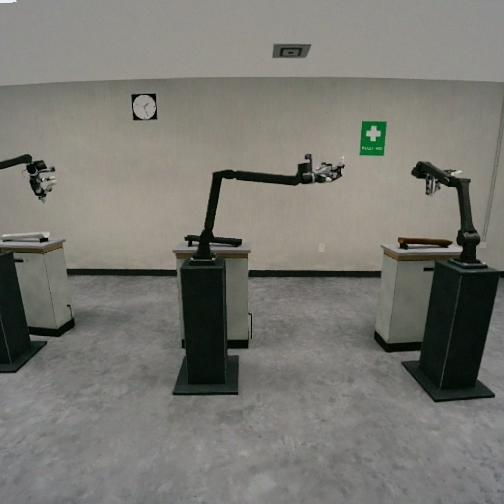

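Request:
move --arm1 '{"joints":{"joint1_rad":-1.52,"joint2_rad":1.4,"joint3_rad":1.6,"joint4_rad":-1.62,"joint5_rad":1.5,"joint6_rad":-1.57},"min_time_s":7}' --arm2 '{"joints":{"joint1_rad":1.627,"joint2_rad":1.85,"joint3_rad":1.95,"joint4_rad":-1.16,"joint5_rad":1.393,"joint6_rad":1.19},"min_time_s":6.5}' --arm3 '{"joints":{"joint1_rad":-1.56},"min_time_s":5}' --cameras '["cam_row","cam_basket"]'

Request:
move --arm1 '{"joints":{"joint1_rad":-1.585,"joint2_rad":1.99,"joint3_rad":2.13,"joint4_rad":-1.66,"joint6_rad":-1.58},"min_time_s":4}' --arm2 '{"joints":{"joint1_rad":1.632,"joint2_rad":2.435,"joint3_rad":1.99,"joint4_rad":-0.60},"min_time_s":5}' --arm3 '{"joints":{"joint2_rad":2.5,"joint3_rad":2.72,"joint4_rad":-1.5},"min_time_s":4}' --cameras '["cam_row","arm2_cam_wrist","cam_basket"]'

Scene clock: 1401.90 s.
Joint torques (N m): arm1=[0.03 -10.34 9.37 -0.14 1.37 -0.11] | arm2=[1.49 -12.86 11.3 0.16 1.07 -0.04] | arm3=[1.44 -20.84 10.35 0.38 1.1 -0.1]
Heat: arm1: hottest joint2_rad 34 °C; arm2: hottest joint2_rad 37 °C; arm3: hottest joint2_rad 34 °C.
move: arm1 done; arm2 done; arm3 done
Joint velocities: within noise
arm1.joint_positions: joint1_rad=-1.505 joint2_rad=+1.391 joint3_rad=+1.590 joint4_rad=-1.610 joint5_rad=+1.496 joint6_rad=-1.562 hand_index_mcp=-0.207 hand_index_abd=-0.101 hand_index_pip=-0.389 hand_index_dip=+0.714 hand_middle_mcp=+0.746 hand_middle_abd=+0.000 hand_middle_pip=+0.576 hand_middle_dip=+0.696 hand_ring_mcp=+0.747 hand_ring_abd=+0.000 hand_ring_pip=+0.576 hand_ring_dip=+0.696 hand_thumb_cmc=-0.589 hand_thumb_axl=+0.678 hand_thumb_mcp=+0.289 hand_thumb_ipl=+0.197 hand_current_limit=+0.400 hand_speed=-0.900
arm1.joint_status: all done
arm1.hand_state: blocked,goal,blocked,goal,goal,goal,goal,goal,goal,goal,goal,goal,goal,goal,blocked,blocked
arm1.index_mcp_current_ma: 338
arm1.index_abd_current_ma: 1
arm1.index_pip_current_ma: 29
arm1.index_dip_current_ma: 12
arm1.middle_mcp_current_ma: -3
arm1.middle_abd_current_ma: 0
arm1.middle_pip_current_ma: 0
arm1.middle_dip_current_ma: 0
arm1.ring_mcp_current_ma: -2
arm1.ring_abd_current_ma: 0
arm1.ring_pip_current_ma: 0
arm1.ring_dip_current_ma: 0
arm1.thumb_cmc_current_ma: -13
arm1.thumb_axl_current_ma: 0
arm1.thumb_mcp_current_ma: 385
arm1.thumb_ipl_current_ma: 44
arm1.hand_goal_index_mcp: -0.330
arm1.hand_goal_index_abd: -0.106
arm1.hand_goal_index_pip: -0.420
arm1.hand_goal_index_dip: 0.696
arm1.hand_goal_middle_mcp: 0.754
arm1.hand_goal_middle_abd: 0.000
arm1.hand_goal_middle_pip: 0.576
arm1.hand_goal_middle_dip: 0.696
arm1.hand_goal_ring_mcp: 0.754
arm1.hand_goal_ring_abd: 0.000
arm1.hand_goal_ring_pip: 0.576
arm1.hand_goal_ring_dip: 0.696
arm1.hand_goal_thumb_cmc: -0.570
arm1.hand_goal_thumb_axl: 0.678
arm1.hand_goal_thumb_mcp: 0.120
arm1.hand_goal_thumb_ipl: 0.168
arm1.hand: x=-1.1201 y=+0.0010 z=+1.2664 quat_wxyz=(+0.113, +0.007, +0.729, -0.675) (m; scene frame)
arm1.hand_target: x=-1.1206 y=-0.0063 z=+1.2668 quat_wxyz=(+0.103, +0.006, +0.728, -0.678) (m; scene frame)
arm1.hand_status: not commanded
arm2.joint_positions: joint1_rad=+1.633 joint2_rad=+1.834 joint3_rad=+1.889 joint4_rad=-1.154 joint5_rad=+1.390 joint6_rad=+1.182 hand_index_mcp=-0.340 hand_index_abd=+0.003 hand_index_pip=-0.882 hand_index_dip=+0.408 hand_middle_mcp=+0.430 hand_middle_abd=-0.002 hand_middle_pip=-0.075 hand_middle_dip=+0.694 hand_ring_mcp=-0.340 hand_ring_abd=+0.003 hand_ring_pip=-0.882 hand_ring_dip=+0.409 hand_thumb_cmc=+0.723 hand_thumb_axl=+0.677 hand_thumb_mcp=+0.226 hand_thumb_ipl=+0.168 hand_current_limit=+0.400 hand_speed=-0.600
arm2.joint_status: all done
arm2.hand_state: goal,goal,goal,goal,goal,goal,goal,goal,goal,goal,goal,goal,goal,goal,goal,goal
arm2.index_mcp_current_ma: 9
arm2.index_abd_current_ma: 12
arm2.index_pip_current_ma: 1
arm2.index_dip_current_ma: 10
arm2.middle_mcp_current_ma: 86
arm2.middle_abd_current_ma: -8
arm2.middle_pip_current_ma: 20
arm2.middle_dip_current_ma: -9
arm2.ring_mcp_current_ma: 9
arm2.ring_abd_current_ma: 12
arm2.ring_pip_current_ma: 0
arm2.ring_dip_current_ma: 12
arm2.thumb_cmc_current_ma: 40
arm2.thumb_axl_current_ma: -4
arm2.thumb_mcp_current_ma: -2
arm2.thumb_ipl_current_ma: -2
arm2.hand_goal_index_mcp: -0.342
arm2.hand_goal_index_abd: 0.000
arm2.hand_goal_index_pip: -0.882
arm2.hand_goal_index_dip: 0.406
arm2.hand_goal_middle_mcp: 0.412
arm2.hand_goal_middle_abd: 0.000
arm2.hand_goal_middle_pip: -0.080
arm2.hand_goal_middle_dip: 0.696
arm2.hand_goal_ring_mcp: -0.342
arm2.hand_goal_ring_abd: 0.000
arm2.hand_goal_ring_pip: -0.882
arm2.hand_goal_ring_dip: 0.406
arm2.hand_goal_thumb_cmc: 0.714
arm2.hand_goal_thumb_axl: 0.678
arm2.hand_goal_thumb_mcp: 0.226
arm2.hand_goal_thumb_ipl: 0.168
arm2.hand: x=-0.6118 y=+0.0961 z=+1.3293 quat_wxyz=(-0.098, -0.036, +0.761, +0.641) (m; scene frame)
arm2.hand_target: x=-0.6145 y=+0.0992 z=+1.3446 quat_wxyz=(-0.113, -0.017, +0.759, +0.641) (m; scene frame)
arm2.hand_status: not commanded
arm3.joint_positions: joint1_rad=-1.561 joint2_rad=+1.926 joint3_rad=+2.251 joint4_rad=-1.673 joint5_rad=+1.564 joint6_rad=-1.853 hand_index_mcp=-0.246 hand_index_abd=-0.107 hand_index_pip=+0.087 hand_index_dip=+0.727 hand_middle_mcp=+0.972 hand_middle_abd=-0.001 hand_middle_pip=+0.576 hand_middle_dip=+0.696 hand_ring_mcp=+0.971 hand_ring_abd=-0.001 hand_ring_pip=+0.576 hand_ring_dip=+0.696 hand_thumb_cmc=-0.566 hand_thumb_axl=+0.680 hand_thumb_mcp=+0.159 hand_thumb_ipl=+0.173 hand_current_limit=+0.400 hand_speed=-0.900
arm3.joint_status: all done
arm3.hand_state: blocked,goal,blocked,blocked,goal,goal,goal,goal,goal,goal,goal,goal,goal,goal,blocked,blocked
arm3.index_mcp_current_ma: 385
arm3.index_abd_current_ma: 0
arm3.index_pip_current_ma: 96
arm3.index_dip_current_ma: 36
arm3.middle_mcp_current_ma: -4
arm3.middle_abd_current_ma: 0
arm3.middle_pip_current_ma: 0
arm3.middle_dip_current_ma: 0
arm3.ring_mcp_current_ma: -5
arm3.ring_abd_current_ma: 0
arm3.ring_pip_current_ma: 0
arm3.ring_dip_current_ma: 0
arm3.thumb_cmc_current_ma: 1
arm3.thumb_axl_current_ma: 1
arm3.thumb_mcp_current_ma: 346
arm3.thumb_ipl_current_ma: 64
arm3.hand_goal_index_mcp: -0.380
arm3.hand_goal_index_abd: -0.106
arm3.hand_goal_index_pip: 0.030
arm3.hand_goal_index_dip: 0.696
arm3.hand_goal_middle_mcp: 0.980
arm3.hand_goal_middle_abd: 0.000
arm3.hand_goal_middle_pip: 0.576
arm3.hand_goal_middle_dip: 0.696
arm3.hand_goal_ring_mcp: 0.980
arm3.hand_goal_ring_abd: 0.000
arm3.hand_goal_ring_pip: 0.576
arm3.hand_goal_ring_dip: 0.696
arm3.hand_goal_thumb_cmc: -0.570
arm3.hand_goal_thumb_axl: 0.678
arm3.hand_goal_thumb_mcp: 0.060
arm3.hand_goal_thumb_ipl: 0.140
arm3.hand: x=+2.2115 y=-0.1901 z=+1.2496 quat_wxyz=(+0.010, -0.052, +0.707, -0.705) (m; scene frame)
arm3.hand_target: x=+2.2027 y=-0.1907 z=+1.2757 quat_wxyz=(+0.025, -0.038, +0.708, -0.705) (m; scene frame)
arm3.hand_status: not commanded
pictures: cam_basket, cam_row

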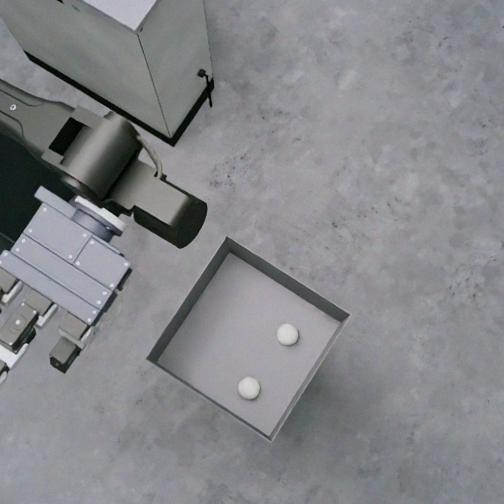

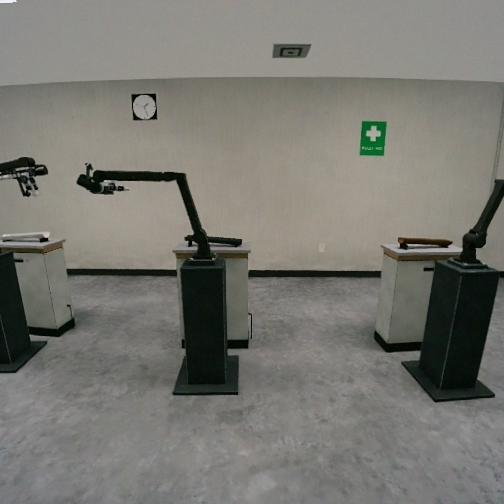

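Scene clock: 1407.37 s.
Joint torques (N m): arm1=[-0.21 -19.55 13.03 -0.39 1.35 -0.15] | arm2=[1.96 -18.55 10.13 1.03 1.02 -0.04] | arm3=[1.44 -23.77 12.48 1.2 1.09 -0.09]
Heat: arm1: hottest joint2_rad 34 °C; arm2: hottest joint2_rad 37 °C; arm3: hottest joint2_rad 34 °C.
move: arm1 done; arm2 done; arm3 done
Joint velocities: within noise
arm1.joint_positions: joint1_rad=-1.568 joint2_rad=+1.986 joint3_rad=+2.073 joint4_rad=-1.650 joint5_rad=+1.497 joint6_rad=-1.572 hand_index_mcp=-0.207 hand_index_abd=-0.101 hand_index_pip=-0.389 hand_index_dip=+0.714 hand_middle_mcp=+0.746 hand_middle_abd=+0.000 hand_middle_pip=+0.576 hand_middle_dip=+0.696 hand_ring_mcp=+0.747 hand_ring_abd=+0.000 hand_ring_pip=+0.576 hand_ring_dip=+0.696 hand_thumb_cmc=-0.589 hand_thumb_axl=+0.678 hand_thumb_mcp=+0.289 hand_thumb_ipl=+0.197 hand_current_limit=+0.400 hand_speed=-0.900
arm1.joint_status: all done
arm1.hand_state: blocked,goal,blocked,goal,goal,goal,goal,goal,goal,goal,goal,goal,goal,goal,blocked,blocked
arm1.index_mcp_current_ma: 338
arm1.index_abd_current_ma: 1
arm1.index_pip_current_ma: 29
arm1.index_dip_current_ma: 12
arm1.middle_mcp_current_ma: -4
arm1.middle_abd_current_ma: 0
arm1.middle_pip_current_ma: 0
arm1.middle_dip_current_ma: 0
arm1.ring_mcp_current_ma: -3
arm1.ring_abd_current_ma: 0
arm1.ring_pip_current_ma: 0
arm1.ring_dip_current_ma: 0
arm1.thumb_cmc_current_ma: -13
arm1.thumb_axl_current_ma: 0
arm1.thumb_mcp_current_ma: 385
arm1.thumb_ipl_current_ma: 44
arm1.hand_goal_index_mcp: -0.330
arm1.hand_goal_index_abd: -0.106
arm1.hand_goal_index_pip: -0.420
arm1.hand_goal_index_dip: 0.696
arm1.hand_goal_middle_mcp: 0.754
arm1.hand_goal_middle_abd: 0.000
arm1.hand_goal_middle_pip: 0.576
arm1.hand_goal_middle_dip: 0.696
arm1.hand_goal_ring_mcp: 0.754
arm1.hand_goal_ring_abd: 0.000
arm1.hand_goal_ring_pip: 0.576
arm1.hand_goal_ring_dip: 0.696
arm1.hand_goal_thumb_cmc: -0.570
arm1.hand_goal_thumb_axl: 0.678
arm1.hand_goal_thumb_mcp: 0.120
arm1.hand_goal_thumb_ipl: 0.168
arm1.hand: x=-0.9319 y=-0.0131 z=+1.1546 quat_wxyz=(+0.034, -0.025, +0.729, -0.683) (m; scene frame)
arm1.hand_target: x=-0.9285 y=-0.0240 z=+1.1750 quat_wxyz=(+0.040, -0.008, +0.728, -0.684) (m; scene frame)
arm1.hand_status: not commanded
arm2.joint_positions: joint1_rad=+1.633 joint2_rad=+2.423 joint3_rad=+1.936 joint4_rad=-0.612 joint5_rad=+1.390 joint6_rad=+1.182 hand_index_mcp=-0.340 hand_index_abd=+0.003 hand_index_pip=-0.882 hand_index_dip=+0.408 hand_middle_mcp=+0.430 hand_middle_abd=-0.002 hand_middle_pip=-0.075 hand_middle_dip=+0.694 hand_ring_mcp=-0.340 hand_ring_abd=+0.003 hand_ring_pip=-0.882 hand_ring_dip=+0.409 hand_thumb_cmc=+0.723 hand_thumb_axl=+0.677 hand_thumb_mcp=+0.226 hand_thumb_ipl=+0.168 hand_current_limit=+0.400 hand_speed=-0.600
arm2.joint_status: all done
arm2.hand_state: goal,goal,goal,goal,goal,goal,goal,goal,goal,goal,goal,goal,goal,goal,goal,goal
arm2.index_mcp_current_ma: 9
arm2.index_abd_current_ma: 12
arm2.index_pip_current_ma: 1
arm2.index_dip_current_ma: 10
arm2.middle_mcp_current_ma: 86
arm2.middle_abd_current_ma: -8
arm2.middle_pip_current_ma: 20
arm2.middle_dip_current_ma: -9
arm2.ring_mcp_current_ma: 9
arm2.ring_abd_current_ma: 12
arm2.ring_pip_current_ma: 0
arm2.ring_dip_current_ma: 12
arm2.thumb_cmc_current_ma: 40
arm2.thumb_axl_current_ma: -4
arm2.thumb_mcp_current_ma: -2
arm2.thumb_ipl_current_ma: -2
arm2.hand_goal_index_mcp: -0.342
arm2.hand_goal_index_abd: 0.000
arm2.hand_goal_index_pip: -0.882
arm2.hand_goal_index_dip: 0.406
arm2.hand_goal_middle_mcp: 0.412
arm2.hand_goal_middle_abd: 0.000
arm2.hand_goal_middle_pip: -0.080
arm2.hand_goal_middle_dip: 0.696
arm2.hand_goal_ring_mcp: -0.342
arm2.hand_goal_ring_abd: 0.000
arm2.hand_goal_ring_pip: -0.882
arm2.hand_goal_ring_dip: 0.406
arm2.hand_goal_thumb_cmc: 0.714
arm2.hand_goal_thumb_axl: 0.678
arm2.hand_goal_thumb_mcp: 0.226
arm2.hand_goal_thumb_ipl: 0.168
arm2.hand: x=-0.7378 y=+0.0815 z=+0.9813 quat_wxyz=(-0.097, -0.036, +0.761, +0.641) (m; scene frame)
arm2.hand_target: x=-0.7468 y=+0.0810 z=+0.9930 quat_wxyz=(-0.120, -0.014, +0.759, +0.640) (m; scene frame)
arm2.hand_status: not commanded
arm3.joint_positions: joint1_rad=-1.561 joint2_rad=+2.483 joint3_rad=+2.667 joint4_rad=-1.512 joint5_rad=+1.564 joint6_rad=-1.853 hand_index_mcp=-0.246 hand_index_abd=-0.107 hand_index_pip=+0.087 hand_index_dip=+0.727 hand_middle_mcp=+0.972 hand_middle_abd=-0.001 hand_middle_pip=+0.576 hand_middle_dip=+0.696 hand_ring_mcp=+0.971 hand_ring_abd=-0.001 hand_ring_pip=+0.576 hand_ring_dip=+0.696 hand_thumb_cmc=-0.566 hand_thumb_axl=+0.680 hand_thumb_mcp=+0.159 hand_thumb_ipl=+0.173 hand_current_limit=+0.400 hand_speed=-0.900
arm3.joint_status: all done
arm3.hand_state: blocked,goal,blocked,blocked,goal,goal,goal,goal,goal,goal,goal,goal,goal,goal,blocked,blocked
arm3.index_mcp_current_ma: 385
arm3.index_abd_current_ma: 0
arm3.index_pip_current_ma: 96
arm3.index_dip_current_ma: 36
arm3.middle_mcp_current_ma: -4
arm3.middle_abd_current_ma: 0
arm3.middle_pip_current_ma: 0
arm3.middle_dip_current_ma: 0
arm3.ring_mcp_current_ma: -5
arm3.ring_abd_current_ma: 0
arm3.ring_pip_current_ma: 0
arm3.ring_dip_current_ma: 0
arm3.thumb_cmc_current_ma: 1
arm3.thumb_axl_current_ma: 1
arm3.thumb_mcp_current_ma: 346
arm3.thumb_ipl_current_ma: 64
arm3.hand_goal_index_mcp: -0.380
arm3.hand_goal_index_abd: -0.106
arm3.hand_goal_index_pip: 0.030
arm3.hand_goal_index_dip: 0.696
arm3.hand_goal_middle_mcp: 0.980
arm3.hand_goal_middle_abd: 0.000
arm3.hand_goal_middle_pip: 0.576
arm3.hand_goal_middle_dip: 0.696
arm3.hand_goal_ring_mcp: 0.980
arm3.hand_goal_ring_abd: 0.000
arm3.hand_goal_ring_pip: 0.576
arm3.hand_goal_ring_dip: 0.696
arm3.hand_goal_thumb_cmc: -0.570
arm3.hand_goal_thumb_axl: 0.678
arm3.hand_goal_thumb_mcp: 0.060
arm3.hand_goal_thumb_ipl: 0.140
arm3.hand: x=+2.3730 y=-0.1760 z=+1.0446 quat_wxyz=(+0.017, -0.046, +0.708, -0.705) (m; scene frame)
arm3.hand_target: x=+2.3802 y=-0.1750 z=+1.0541 quat_wxyz=(+0.032, -0.031, +0.708, -0.704) (m; scene frame)
arm3.hand_status: not commanded
pictures: arm2_cam_wrist, cam_basket, cam_row
camera_calibration:
arm2_cam_wrist: T_world_to_cam=[[0.825149, 0.250885, 0.506148, 0.125303], [0.506744, -0.724721, -0.466893, 0.841076], [0.24968, 0.641744, -0.725138, 0.971972], [0, 0, 0, 1]] pos_world=[-0.772286, -0.0456484, 1.03408]

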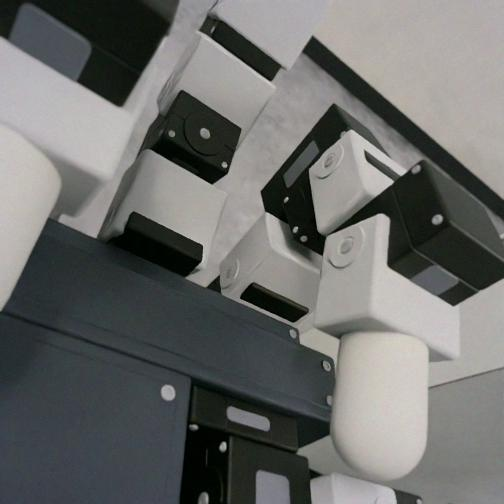

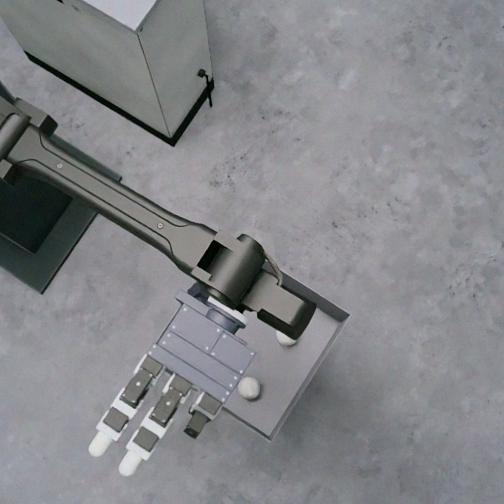

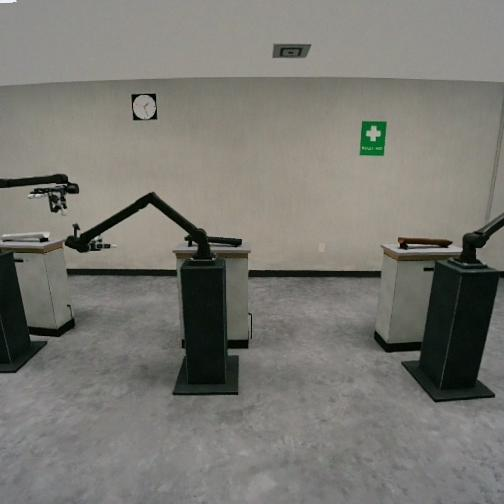

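Request:
move --arm1 '{"target":[-0.843,-0.015,1.125,0.041,-0.008,0.728,-0.685],"speed":0.08}' --arm2 '{"joints":{"joint1_rad":1.648,"joint3_rad":1.938},"min_time_s":2}' --arm3 '{"joints":{"joint1_rad":-1.472,"joint2_rad":2.60,"joint3_rad":2.42,"joint4_rad":-1.14},"min_time_s":4}' --cameras '["arm2_cam_wrist","cam_basket"]'

Request:
move --arm1 '{"target":[-0.779,-0.019,1.075,0.041,-0.008,0.728,-0.685],"speed":0.06}' --arm3 '{"joints":{"joint3_rad":2.29,"joint4_rad":-1.02},"min_time_s":3}' --cameras '["arm2_cam_wrist","cam_basket"]'

Scene clock: 1414.70 s.
Joint torques (N m): arm1=[0.03 -22.24 13.3 -0.13 1.32 -0.12] | arm2=[3.14 -18.32 6.32 1.01 1.05 -0.03] | arm3=[2.84 -23.71 8.38 1.06 1.09 -0.09]
Heat: arm1: hottest joint2_rad 35 °C; arm2: hottest joint2_rad 37 °C; arm3: hottest joint2_rad 34 °C.
move: arm1 off_target; arm2 done; arm3 done
Joint velocities: within noise
arm1.joint_positions: joint1_rad=-1.568 joint2_rad=+2.248 joint3_rad=+2.383 joint4_rad=-1.585 joint5_rad=+1.499 joint6_rad=-1.684 hand_index_mcp=-0.207 hand_index_abd=-0.101 hand_index_pip=-0.389 hand_index_dip=+0.714 hand_middle_mcp=+0.746 hand_middle_abd=+0.000 hand_middle_pip=+0.576 hand_middle_dip=+0.696 hand_ring_mcp=+0.747 hand_ring_abd=+0.000 hand_ring_pip=+0.576 hand_ring_dip=+0.696 hand_thumb_cmc=-0.589 hand_thumb_axl=+0.678 hand_thumb_mcp=+0.289 hand_thumb_ipl=+0.197 hand_current_limit=+0.400 hand_speed=-0.900
arm1.joint_status: not commanded
arm1.hand_state: blocked,goal,blocked,goal,goal,goal,goal,goal,goal,goal,goal,goal,goal,goal,blocked,blocked
arm1.index_mcp_current_ma: 338
arm1.index_abd_current_ma: 1
arm1.index_pip_current_ma: 29
arm1.index_dip_current_ma: 12
arm1.middle_mcp_current_ma: -4
arm1.middle_abd_current_ma: 0
arm1.middle_pip_current_ma: 0
arm1.middle_dip_current_ma: 0
arm1.ring_mcp_current_ma: -3
arm1.ring_abd_current_ma: 0
arm1.ring_pip_current_ma: 0
arm1.ring_dip_current_ma: 0
arm1.thumb_cmc_current_ma: -13
arm1.thumb_axl_current_ma: 0
arm1.thumb_mcp_current_ma: 385
arm1.thumb_ipl_current_ma: 44
arm1.hand_goal_index_mcp: -0.330
arm1.hand_goal_index_abd: -0.106
arm1.hand_goal_index_pip: -0.420
arm1.hand_goal_index_dip: 0.696
arm1.hand_goal_middle_mcp: 0.754
arm1.hand_goal_middle_abd: 0.000
arm1.hand_goal_middle_pip: 0.576
arm1.hand_goal_middle_dip: 0.696
arm1.hand_goal_ring_mcp: 0.754
arm1.hand_goal_ring_abd: 0.000
arm1.hand_goal_ring_pip: 0.576
arm1.hand_goal_ring_dip: 0.696
arm1.hand_goal_thumb_cmc: -0.570
arm1.hand_goal_thumb_axl: 0.678
arm1.hand_goal_thumb_mcp: 0.120
arm1.hand_goal_thumb_ipl: 0.168
arm1.hand: x=-0.8488 y=-0.0068 z=+1.1077 quat_wxyz=(+0.037, -0.028, +0.728, -0.684) (m; scene frame)
arm1.hand_target: x=-0.8443 y=-0.0150 z=+1.1249 quat_wxyz=(+0.045, -0.012, +0.727, -0.685) (m; scene frame)
arm1.hand_status: off_target (0.020 m and 2.3 deg from the pose sent, 0.094 m and 2.1 deg at the start)
arm2.joint_positions: joint1_rad=+1.634 joint2_rad=+2.423 joint3_rad=+1.936 joint4_rad=-0.612 joint5_rad=+1.390 joint6_rad=+1.182 hand_index_mcp=-0.340 hand_index_abd=+0.003 hand_index_pip=-0.882 hand_index_dip=+0.408 hand_middle_mcp=+0.430 hand_middle_abd=-0.002 hand_middle_pip=-0.075 hand_middle_dip=+0.694 hand_ring_mcp=-0.340 hand_ring_abd=+0.003 hand_ring_pip=-0.882 hand_ring_dip=+0.409 hand_thumb_cmc=+0.723 hand_thumb_axl=+0.677 hand_thumb_mcp=+0.226 hand_thumb_ipl=+0.168 hand_current_limit=+0.400 hand_speed=-0.600
arm2.joint_status: all done
arm2.hand_state: goal,goal,goal,goal,goal,goal,goal,goal,goal,goal,goal,goal,goal,goal,goal,goal
arm2.index_mcp_current_ma: 9
arm2.index_abd_current_ma: 12
arm2.index_pip_current_ma: 1
arm2.index_dip_current_ma: 10
arm2.middle_mcp_current_ma: 86
arm2.middle_abd_current_ma: -8
arm2.middle_pip_current_ma: 20
arm2.middle_dip_current_ma: -9
arm2.ring_mcp_current_ma: 9
arm2.ring_abd_current_ma: 12
arm2.ring_pip_current_ma: 0
arm2.ring_dip_current_ma: 12
arm2.thumb_cmc_current_ma: 40
arm2.thumb_axl_current_ma: -4
arm2.thumb_mcp_current_ma: -2
arm2.thumb_ipl_current_ma: -2
arm2.hand_goal_index_mcp: -0.342
arm2.hand_goal_index_abd: 0.000
arm2.hand_goal_index_pip: -0.882
arm2.hand_goal_index_dip: 0.406
arm2.hand_goal_middle_mcp: 0.412
arm2.hand_goal_middle_abd: 0.000
arm2.hand_goal_middle_pip: -0.080
arm2.hand_goal_middle_dip: 0.696
arm2.hand_goal_ring_mcp: -0.342
arm2.hand_goal_ring_abd: 0.000
arm2.hand_goal_ring_pip: -0.882
arm2.hand_goal_ring_dip: 0.406
arm2.hand_goal_thumb_cmc: 0.714
arm2.hand_goal_thumb_axl: 0.678
arm2.hand_goal_thumb_mcp: 0.226
arm2.hand_goal_thumb_ipl: 0.168
arm2.hand: x=-0.7379 y=+0.0809 z=+0.9813 quat_wxyz=(-0.098, -0.036, +0.761, +0.641) (m; scene frame)
arm2.hand_target: x=-0.7390 y=+0.0705 z=+0.9742 quat_wxyz=(-0.105, -0.037, +0.760, +0.641) (m; scene frame)
arm2.hand_status: not commanded
arm3.joint_positions: joint1_rad=-1.485 joint2_rad=+2.580 joint3_rad=+2.420 joint4_rad=-1.152 joint5_rad=+1.564 joint6_rad=-1.853 hand_index_mcp=-0.246 hand_index_abd=-0.107 hand_index_pip=+0.087 hand_index_dip=+0.727 hand_middle_mcp=+0.972 hand_middle_abd=-0.001 hand_middle_pip=+0.576 hand_middle_dip=+0.696 hand_ring_mcp=+0.971 hand_ring_abd=-0.001 hand_ring_pip=+0.576 hand_ring_dip=+0.696 hand_thumb_cmc=-0.566 hand_thumb_axl=+0.680 hand_thumb_mcp=+0.159 hand_thumb_ipl=+0.173 hand_current_limit=+0.400 hand_speed=-0.900
arm3.joint_status: all done
arm3.hand_state: blocked,goal,blocked,blocked,goal,goal,goal,goal,goal,goal,goal,goal,goal,goal,blocked,blocked
arm3.index_mcp_current_ma: 385
arm3.index_abd_current_ma: 0
arm3.index_pip_current_ma: 96
arm3.index_dip_current_ma: 36
arm3.middle_mcp_current_ma: -4
arm3.middle_abd_current_ma: 0
arm3.middle_pip_current_ma: 0
arm3.middle_dip_current_ma: 0
arm3.ring_mcp_current_ma: -5
arm3.ring_abd_current_ma: 0
arm3.ring_pip_current_ma: 0
arm3.ring_dip_current_ma: 0
arm3.thumb_cmc_current_ma: 1
arm3.thumb_axl_current_ma: 1
arm3.thumb_mcp_current_ma: 346
arm3.thumb_ipl_current_ma: 64
arm3.hand_goal_index_mcp: -0.380
arm3.hand_goal_index_abd: -0.106
arm3.hand_goal_index_pip: 0.030
arm3.hand_goal_index_dip: 0.696
arm3.hand_goal_middle_mcp: 0.980
arm3.hand_goal_middle_abd: 0.000
arm3.hand_goal_middle_pip: 0.576
arm3.hand_goal_middle_dip: 0.696
arm3.hand_goal_ring_mcp: 0.980
arm3.hand_goal_ring_abd: 0.000
arm3.hand_goal_ring_pip: 0.576
arm3.hand_goal_ring_dip: 0.696
arm3.hand_goal_thumb_cmc: -0.570
arm3.hand_goal_thumb_axl: 0.678
arm3.hand_goal_thumb_mcp: 0.060
arm3.hand_goal_thumb_ipl: 0.140
arm3.hand: x=+2.3982 y=-0.1130 z=+0.8805 quat_wxyz=(+0.050, -0.067, +0.706, -0.703) (m; scene frame)
arm3.hand_target: x=+2.3983 y=-0.1026 z=+0.8652 quat_wxyz=(+0.049, -0.077, +0.705, -0.703) (m; scene frame)
arm3.hand_status: not commanded
pictures: arm2_cam_wrist, cam_basket
camera_calibration:
arm2_cam_wrist: T_world_to_cam=[[0.824938, 0.25155, 0.506162, 0.125307], [0.507333, -0.724317, -0.46688, 0.8411], [0.249178, 0.64194, -0.725137, 0.971977], [0, 0, 0, 1]] pos_world=[-0.772284, -0.0462486, 1.03408]

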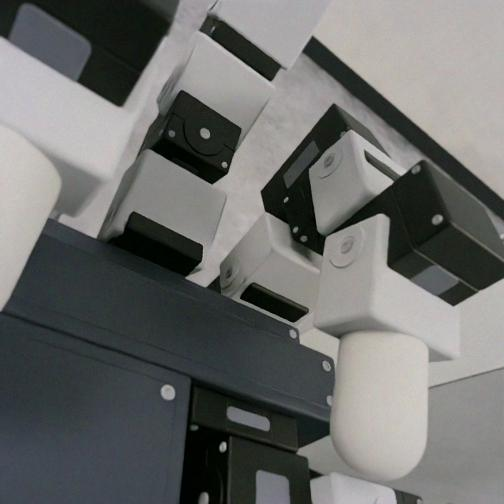

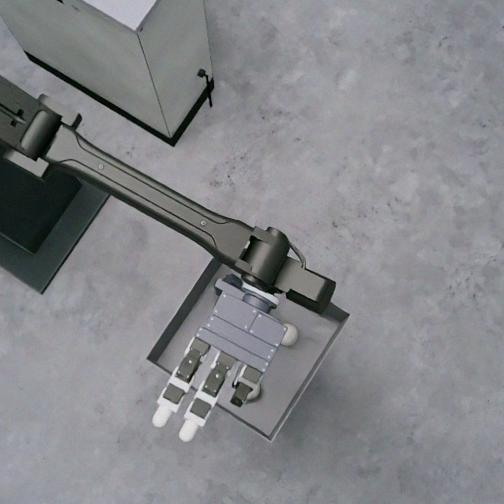

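Scene clock: 1418.03 s.
Joint torques (N m): arm1=[-0.32 -24.59 13.53 0.81 1.25 -0.15] | arm2=[3.02 -18.49 6.35 1.07 1.04 -0.01] | arm3=[2.26 -23.77 8.02 1.17 1.1 -0.09]
Heat: arm1: hottest joint2_rad 35 °C; arm2: hottest joint2_rad 37 °C; arm3: hottest joint2_rad 35 °C.
move: arm1 off_target; arm3 done
Joint velocities: within noise
arm1.joint_positions: joint1_rad=-1.572 joint2_rad=+2.478 joint3_rad=+2.659 joint4_rad=-1.417 joint5_rad=+1.499 joint6_rad=-1.910 hand_index_mcp=-0.207 hand_index_abd=-0.101 hand_index_pip=-0.389 hand_index_dip=+0.714 hand_middle_mcp=+0.746 hand_middle_abd=+0.000 hand_middle_pip=+0.576 hand_middle_dip=+0.696 hand_ring_mcp=+0.747 hand_ring_abd=+0.000 hand_ring_pip=+0.576 hand_ring_dip=+0.696 hand_thumb_cmc=-0.589 hand_thumb_axl=+0.678 hand_thumb_mcp=+0.289 hand_thumb_ipl=+0.197 hand_current_limit=+0.400 hand_speed=-0.900
arm1.joint_status: not commanded
arm1.hand_state: blocked,goal,blocked,goal,goal,goal,goal,goal,goal,goal,goal,goal,goal,goal,blocked,blocked
arm1.index_mcp_current_ma: 338
arm1.index_abd_current_ma: 1
arm1.index_pip_current_ma: 29
arm1.index_dip_current_ma: 12
arm1.middle_mcp_current_ma: -4
arm1.middle_abd_current_ma: 0
arm1.middle_pip_current_ma: 0
arm1.middle_dip_current_ma: 0
arm1.ring_mcp_current_ma: -3
arm1.ring_abd_current_ma: 0
arm1.ring_pip_current_ma: 0
arm1.ring_dip_current_ma: 0
arm1.thumb_cmc_current_ma: -13
arm1.thumb_axl_current_ma: 0
arm1.thumb_mcp_current_ma: 385
arm1.thumb_ipl_current_ma: 44
arm1.hand_goal_index_mcp: -0.330
arm1.hand_goal_index_abd: -0.106
arm1.hand_goal_index_pip: -0.420
arm1.hand_goal_index_dip: 0.696
arm1.hand_goal_middle_mcp: 0.754
arm1.hand_goal_middle_abd: 0.000
arm1.hand_goal_middle_pip: 0.576
arm1.hand_goal_middle_dip: 0.696
arm1.hand_goal_ring_mcp: 0.754
arm1.hand_goal_ring_abd: 0.000
arm1.hand_goal_ring_pip: 0.576
arm1.hand_goal_ring_dip: 0.696
arm1.hand_goal_thumb_cmc: -0.570
arm1.hand_goal_thumb_axl: 0.678
arm1.hand_goal_thumb_mcp: 0.120
arm1.hand_goal_thumb_ipl: 0.168
arm1.hand: x=-0.7849 y=-0.0056 z=+1.0566 quat_wxyz=(+0.036, -0.036, +0.726, -0.685) (m; scene frame)
arm1.hand_target: x=-0.7807 y=-0.0191 z=+1.0747 quat_wxyz=(+0.048, -0.013, +0.726, -0.686) (m; scene frame)
arm1.hand_status: off_target (0.024 m and 3.2 deg from the pose sent, 0.078 m and 2.3 deg at the start)
arm2: as last shown
arm3.joint_positions: joint1_rad=-1.485 joint2_rad=+2.580 joint3_rad=+2.291 joint4_rad=-1.032 joint5_rad=+1.564 joint6_rad=-1.853 hand_index_mcp=-0.246 hand_index_abd=-0.107 hand_index_pip=+0.087 hand_index_dip=+0.727 hand_middle_mcp=+0.972 hand_middle_abd=-0.001 hand_middle_pip=+0.576 hand_middle_dip=+0.696 hand_ring_mcp=+0.971 hand_ring_abd=-0.001 hand_ring_pip=+0.576 hand_ring_dip=+0.696 hand_thumb_cmc=-0.566 hand_thumb_axl=+0.680 hand_thumb_mcp=+0.159 hand_thumb_ipl=+0.173 hand_current_limit=+0.400 hand_speed=-0.900
arm3.joint_status: all done
arm3.hand_state: blocked,goal,blocked,blocked,goal,goal,goal,goal,goal,goal,goal,goal,goal,goal,blocked,blocked
arm3.index_mcp_current_ma: 385
arm3.index_abd_current_ma: 0
arm3.index_pip_current_ma: 96
arm3.index_dip_current_ma: 36
arm3.middle_mcp_current_ma: -4
arm3.middle_abd_current_ma: 0
arm3.middle_pip_current_ma: 0
arm3.middle_dip_current_ma: 0
arm3.ring_mcp_current_ma: -5
arm3.ring_abd_current_ma: 0
arm3.ring_pip_current_ma: 0
arm3.ring_dip_current_ma: 0
arm3.thumb_cmc_current_ma: 1
arm3.thumb_axl_current_ma: 1
arm3.thumb_mcp_current_ma: 346
arm3.thumb_ipl_current_ma: 64
arm3.hand_goal_index_mcp: -0.380
arm3.hand_goal_index_abd: -0.106
arm3.hand_goal_index_pip: 0.030
arm3.hand_goal_index_dip: 0.696
arm3.hand_goal_middle_mcp: 0.980
arm3.hand_goal_middle_abd: 0.000
arm3.hand_goal_middle_pip: 0.576
arm3.hand_goal_middle_dip: 0.696
arm3.hand_goal_ring_mcp: 0.980
arm3.hand_goal_ring_abd: 0.000
arm3.hand_goal_ring_pip: 0.576
arm3.hand_goal_ring_dip: 0.696
arm3.hand_goal_thumb_cmc: -0.570
arm3.hand_goal_thumb_axl: 0.678
arm3.hand_goal_thumb_mcp: 0.060
arm3.hand_goal_thumb_ipl: 0.140
arm3.hand: x=+2.3860 y=-0.1150 z=+0.8322 quat_wxyz=(+0.046, -0.070, +0.706, -0.703) (m; scene frame)
arm3.hand_target: x=+2.3848 y=-0.1050 z=+0.8166 quat_wxyz=(+0.045, -0.080, +0.705, -0.704) (m; scene frame)
arm3.hand_status: not commanded
pictures: arm2_cam_wrist, cam_basket
camera_calibration:
arm2_cam_wrist: T_world_to_cam=[[0.824938, 0.25155, 0.506162, 0.125307], [0.507333, -0.724317, -0.46688, 0.8411], [0.249178, 0.64194, -0.725137, 0.971977], [0, 0, 0, 1]] pos_world=[-0.772284, -0.0462486, 1.03408]

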